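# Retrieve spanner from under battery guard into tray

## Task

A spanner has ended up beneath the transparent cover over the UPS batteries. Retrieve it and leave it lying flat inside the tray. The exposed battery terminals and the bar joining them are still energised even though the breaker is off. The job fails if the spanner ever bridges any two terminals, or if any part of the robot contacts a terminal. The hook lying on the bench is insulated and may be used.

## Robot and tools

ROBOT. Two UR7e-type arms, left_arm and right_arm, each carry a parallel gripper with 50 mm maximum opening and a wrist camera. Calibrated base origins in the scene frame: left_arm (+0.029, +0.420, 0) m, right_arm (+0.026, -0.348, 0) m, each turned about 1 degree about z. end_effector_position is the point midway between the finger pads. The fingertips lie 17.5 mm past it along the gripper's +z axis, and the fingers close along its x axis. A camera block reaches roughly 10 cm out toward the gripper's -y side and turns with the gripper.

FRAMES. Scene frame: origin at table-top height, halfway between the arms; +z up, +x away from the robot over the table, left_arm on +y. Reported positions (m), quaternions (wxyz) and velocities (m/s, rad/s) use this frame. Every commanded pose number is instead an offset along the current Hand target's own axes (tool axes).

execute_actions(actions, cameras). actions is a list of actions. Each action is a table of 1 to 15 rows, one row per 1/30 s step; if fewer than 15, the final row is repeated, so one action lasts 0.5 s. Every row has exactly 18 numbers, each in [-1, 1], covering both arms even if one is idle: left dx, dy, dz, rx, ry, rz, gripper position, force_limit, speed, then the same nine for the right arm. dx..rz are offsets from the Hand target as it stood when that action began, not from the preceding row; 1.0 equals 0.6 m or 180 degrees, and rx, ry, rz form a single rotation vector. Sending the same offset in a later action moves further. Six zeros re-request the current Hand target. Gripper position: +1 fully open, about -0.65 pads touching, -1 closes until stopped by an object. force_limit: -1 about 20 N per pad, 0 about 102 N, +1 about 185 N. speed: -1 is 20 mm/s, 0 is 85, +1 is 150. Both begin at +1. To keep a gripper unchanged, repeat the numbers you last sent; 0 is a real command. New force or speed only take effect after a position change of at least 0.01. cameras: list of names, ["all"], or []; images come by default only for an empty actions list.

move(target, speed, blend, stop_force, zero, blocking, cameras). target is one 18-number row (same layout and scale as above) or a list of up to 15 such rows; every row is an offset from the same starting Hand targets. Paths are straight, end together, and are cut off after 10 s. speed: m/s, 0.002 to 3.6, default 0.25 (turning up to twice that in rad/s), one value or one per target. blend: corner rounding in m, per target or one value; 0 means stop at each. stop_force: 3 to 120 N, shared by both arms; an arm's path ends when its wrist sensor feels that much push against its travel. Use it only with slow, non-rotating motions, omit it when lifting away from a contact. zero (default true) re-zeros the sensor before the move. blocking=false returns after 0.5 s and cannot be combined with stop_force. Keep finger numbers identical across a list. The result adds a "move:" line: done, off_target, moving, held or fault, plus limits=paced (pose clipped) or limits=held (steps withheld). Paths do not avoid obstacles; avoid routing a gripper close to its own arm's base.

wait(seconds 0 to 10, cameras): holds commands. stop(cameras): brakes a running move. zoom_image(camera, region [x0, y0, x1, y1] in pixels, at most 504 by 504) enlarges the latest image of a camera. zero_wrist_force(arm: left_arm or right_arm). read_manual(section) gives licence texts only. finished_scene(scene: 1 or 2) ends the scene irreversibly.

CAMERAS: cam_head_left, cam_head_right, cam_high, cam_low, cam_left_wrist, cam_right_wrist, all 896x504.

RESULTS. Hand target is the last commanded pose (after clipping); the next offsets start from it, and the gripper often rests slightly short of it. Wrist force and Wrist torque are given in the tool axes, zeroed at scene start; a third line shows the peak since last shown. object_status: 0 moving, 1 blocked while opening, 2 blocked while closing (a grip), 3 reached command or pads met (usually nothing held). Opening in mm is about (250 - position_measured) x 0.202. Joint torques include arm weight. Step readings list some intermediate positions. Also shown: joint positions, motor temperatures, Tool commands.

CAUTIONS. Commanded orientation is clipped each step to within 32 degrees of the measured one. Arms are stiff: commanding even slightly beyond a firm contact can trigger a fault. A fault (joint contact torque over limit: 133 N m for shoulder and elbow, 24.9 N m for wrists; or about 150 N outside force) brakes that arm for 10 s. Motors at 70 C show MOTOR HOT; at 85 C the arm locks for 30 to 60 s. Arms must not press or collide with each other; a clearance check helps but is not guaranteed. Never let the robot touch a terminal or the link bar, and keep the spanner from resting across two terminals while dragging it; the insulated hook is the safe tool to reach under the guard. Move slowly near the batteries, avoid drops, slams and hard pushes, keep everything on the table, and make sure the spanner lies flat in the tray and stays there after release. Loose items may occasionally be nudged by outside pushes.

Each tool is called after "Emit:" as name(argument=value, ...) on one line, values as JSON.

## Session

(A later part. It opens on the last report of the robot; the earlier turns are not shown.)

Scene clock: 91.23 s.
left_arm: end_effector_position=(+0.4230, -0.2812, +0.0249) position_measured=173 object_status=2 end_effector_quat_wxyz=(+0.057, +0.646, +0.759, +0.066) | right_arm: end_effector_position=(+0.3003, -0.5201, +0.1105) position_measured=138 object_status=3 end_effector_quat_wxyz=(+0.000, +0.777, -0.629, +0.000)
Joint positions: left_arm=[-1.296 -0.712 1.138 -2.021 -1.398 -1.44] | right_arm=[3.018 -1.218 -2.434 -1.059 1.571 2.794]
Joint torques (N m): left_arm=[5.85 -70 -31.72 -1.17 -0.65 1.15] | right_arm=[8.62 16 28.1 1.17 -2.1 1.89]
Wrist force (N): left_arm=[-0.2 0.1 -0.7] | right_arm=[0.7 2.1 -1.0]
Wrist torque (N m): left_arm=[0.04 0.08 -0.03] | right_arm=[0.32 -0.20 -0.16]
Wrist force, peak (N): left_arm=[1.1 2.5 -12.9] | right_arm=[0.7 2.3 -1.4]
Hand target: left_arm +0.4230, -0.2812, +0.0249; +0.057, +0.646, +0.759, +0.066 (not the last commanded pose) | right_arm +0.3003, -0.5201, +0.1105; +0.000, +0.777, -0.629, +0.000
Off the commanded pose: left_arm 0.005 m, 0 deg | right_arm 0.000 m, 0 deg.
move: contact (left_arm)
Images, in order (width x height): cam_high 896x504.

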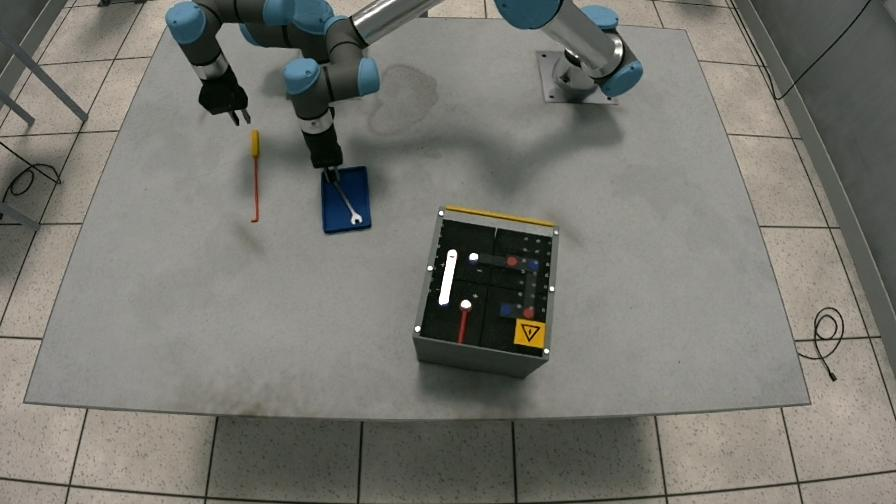

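Emit:
move(target=[[0,-0.0007,0.0042,0,0,0,-1,0.2,-0.7,0,0,0,0,0,0,0.1,0.2,-1]], speed=0.01, stop_force=3)

Emit:
move(target=[[0,0,0,0,0,0,0.1,0.2,-1,0,0,0,0,0,0,0.1,0.2,-1],[0,0.0087,-0.0492,0,0,0,0.1,0.2,-1,0,0,0,0,0,0,0.1,0.2,-1],[0,0.0376,-0.2134,0,0,0,0.1,0.2,-1,0,0,0,0,0,0,0.1,0.2,-1]], speed=[0.05,0.08,0.25], blend=[0,0.01,0], cameras=["cam_left_wrist","cam_high"])

Emit:
zoom_image(camera="cam_high", region=[305, 145, 395, 240])

Scene clock: 92.83 s.
left_arm: end_effector_position=(+0.4230, -0.2813, +0.0246) position_measured=173 object_status=2 end_effector_quat_wxyz=(+0.057, +0.646, +0.759, +0.066) | right_arm: end_effector_position=(+0.3003, -0.5201, +0.1105) position_measured=138 object_status=3 end_effector_quat_wxyz=(+0.000, +0.777, -0.629, +0.000)
Joint positions: left_arm=[-1.296 -0.711 1.139 -2.022 -1.398 -1.44] | right_arm=[3.018 -1.218 -2.434 -1.059 1.571 2.794]
Joint torques (N m): left_arm=[6.35 -67.22 -30.34 -0.41 -0.63 1.4] | right_arm=[8.15 15.86 27.96 1.32 -2.09 1.83]
Wrist force (N): left_arm=[-0.5 1.2 -4.3] | right_arm=[0.6 2.3 -1.3]
Wrist torque (N m): left_arm=[0.07 0.03 -0.03] | right_arm=[0.36 -0.19 -0.16]
Wrist force, peak (N): left_arm=[0.2 2.6 -7.2] | right_arm=[0.6 2.5 -1.2]
Hand target: left_arm +0.4230, -0.2813, +0.0246; +0.057, +0.646, +0.759, +0.066 (not the last commanded pose) | right_arm +0.3003, -0.5201, +0.1105; +0.000, +0.777, -0.629, +0.000
Off the commanded pose: left_arm 0.002 m, 0 deg | right_arm 0.000 m, 0 deg.
move: contact (left_arm)

Scene clock: 94.80 s.
left_arm: end_effector_position=(+0.4230, -0.2811, +0.1546) position_measured=138 object_status=3 end_effector_quat_wxyz=(+0.057, +0.645, +0.759, +0.066) | right_arm: end_effector_position=(+0.3003, -0.5201, +0.1105) position_measured=138 object_status=3 end_effector_quat_wxyz=(+0.000, +0.777, -0.629, +0.000)
Joint positions: left_arm=[-1.296 -0.814 0.979 -1.76 -1.398 -1.44] | right_arm=[3.018 -1.218 -2.434 -1.059 1.571 2.794]
Joint torques (N m): left_arm=[-9.04 -67.35 -32.77 -0.77 -0.74 -2.8] | right_arm=[8.38 15.7 28.16 1.29 -2.11 1.75]
Wrist force (N): left_arm=[-0.4 0.2 -0.1] | right_arm=[0.7 2.3 -1.2]
Wrist torque (N m): left_arm=[0.00 0.11 0.01] | right_arm=[0.36 -0.21 -0.17]
Wrist force, peak (N): left_arm=[-0.7 1.4 -3.7] | right_arm=[0.7 2.4 -1.3]
Hand target: left_arm +0.4230, -0.2811, +0.1546; +0.057, +0.646, +0.759, +0.066 | right_arm +0.3003, -0.5201, +0.1105; +0.000, +0.777, -0.629, +0.000
Off the commanded pose: left_arm 0.000 m, 0 deg | right_arm 0.000 m, 0 deg.
move: done
Images, in order (width x height): cam_high 896x504, cam_left_wrist 896x504.

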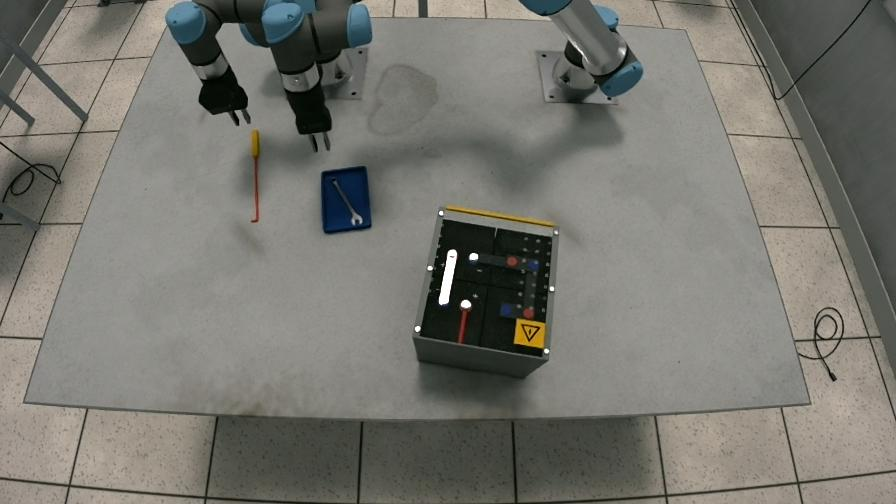

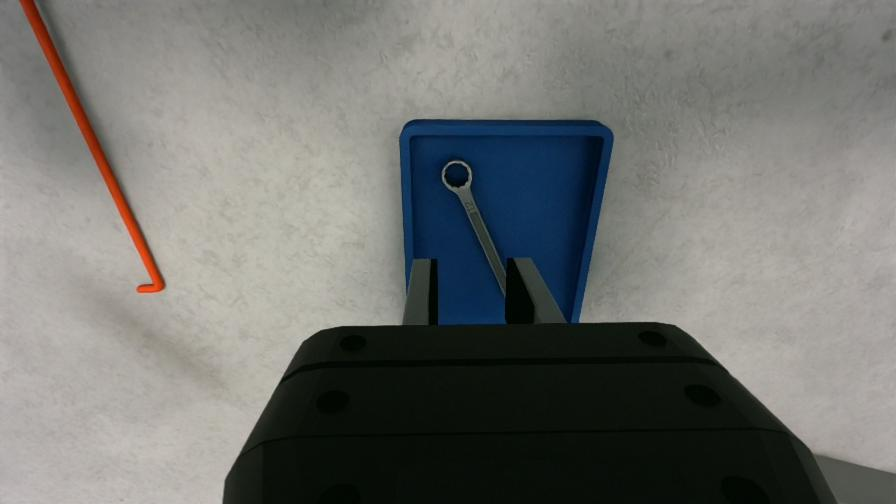

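Scaled by 5.305.

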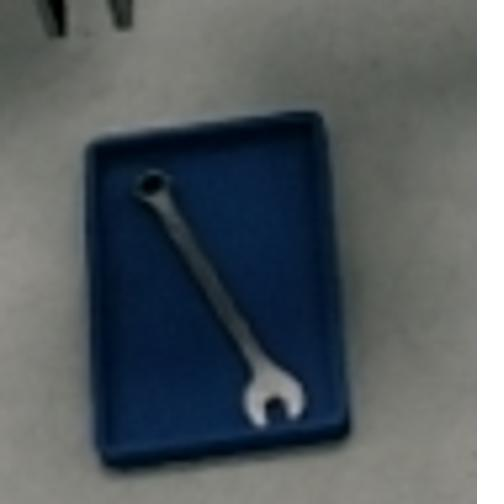

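Emit:
finished_scene(scene=2)

The scene is finished: the task was done.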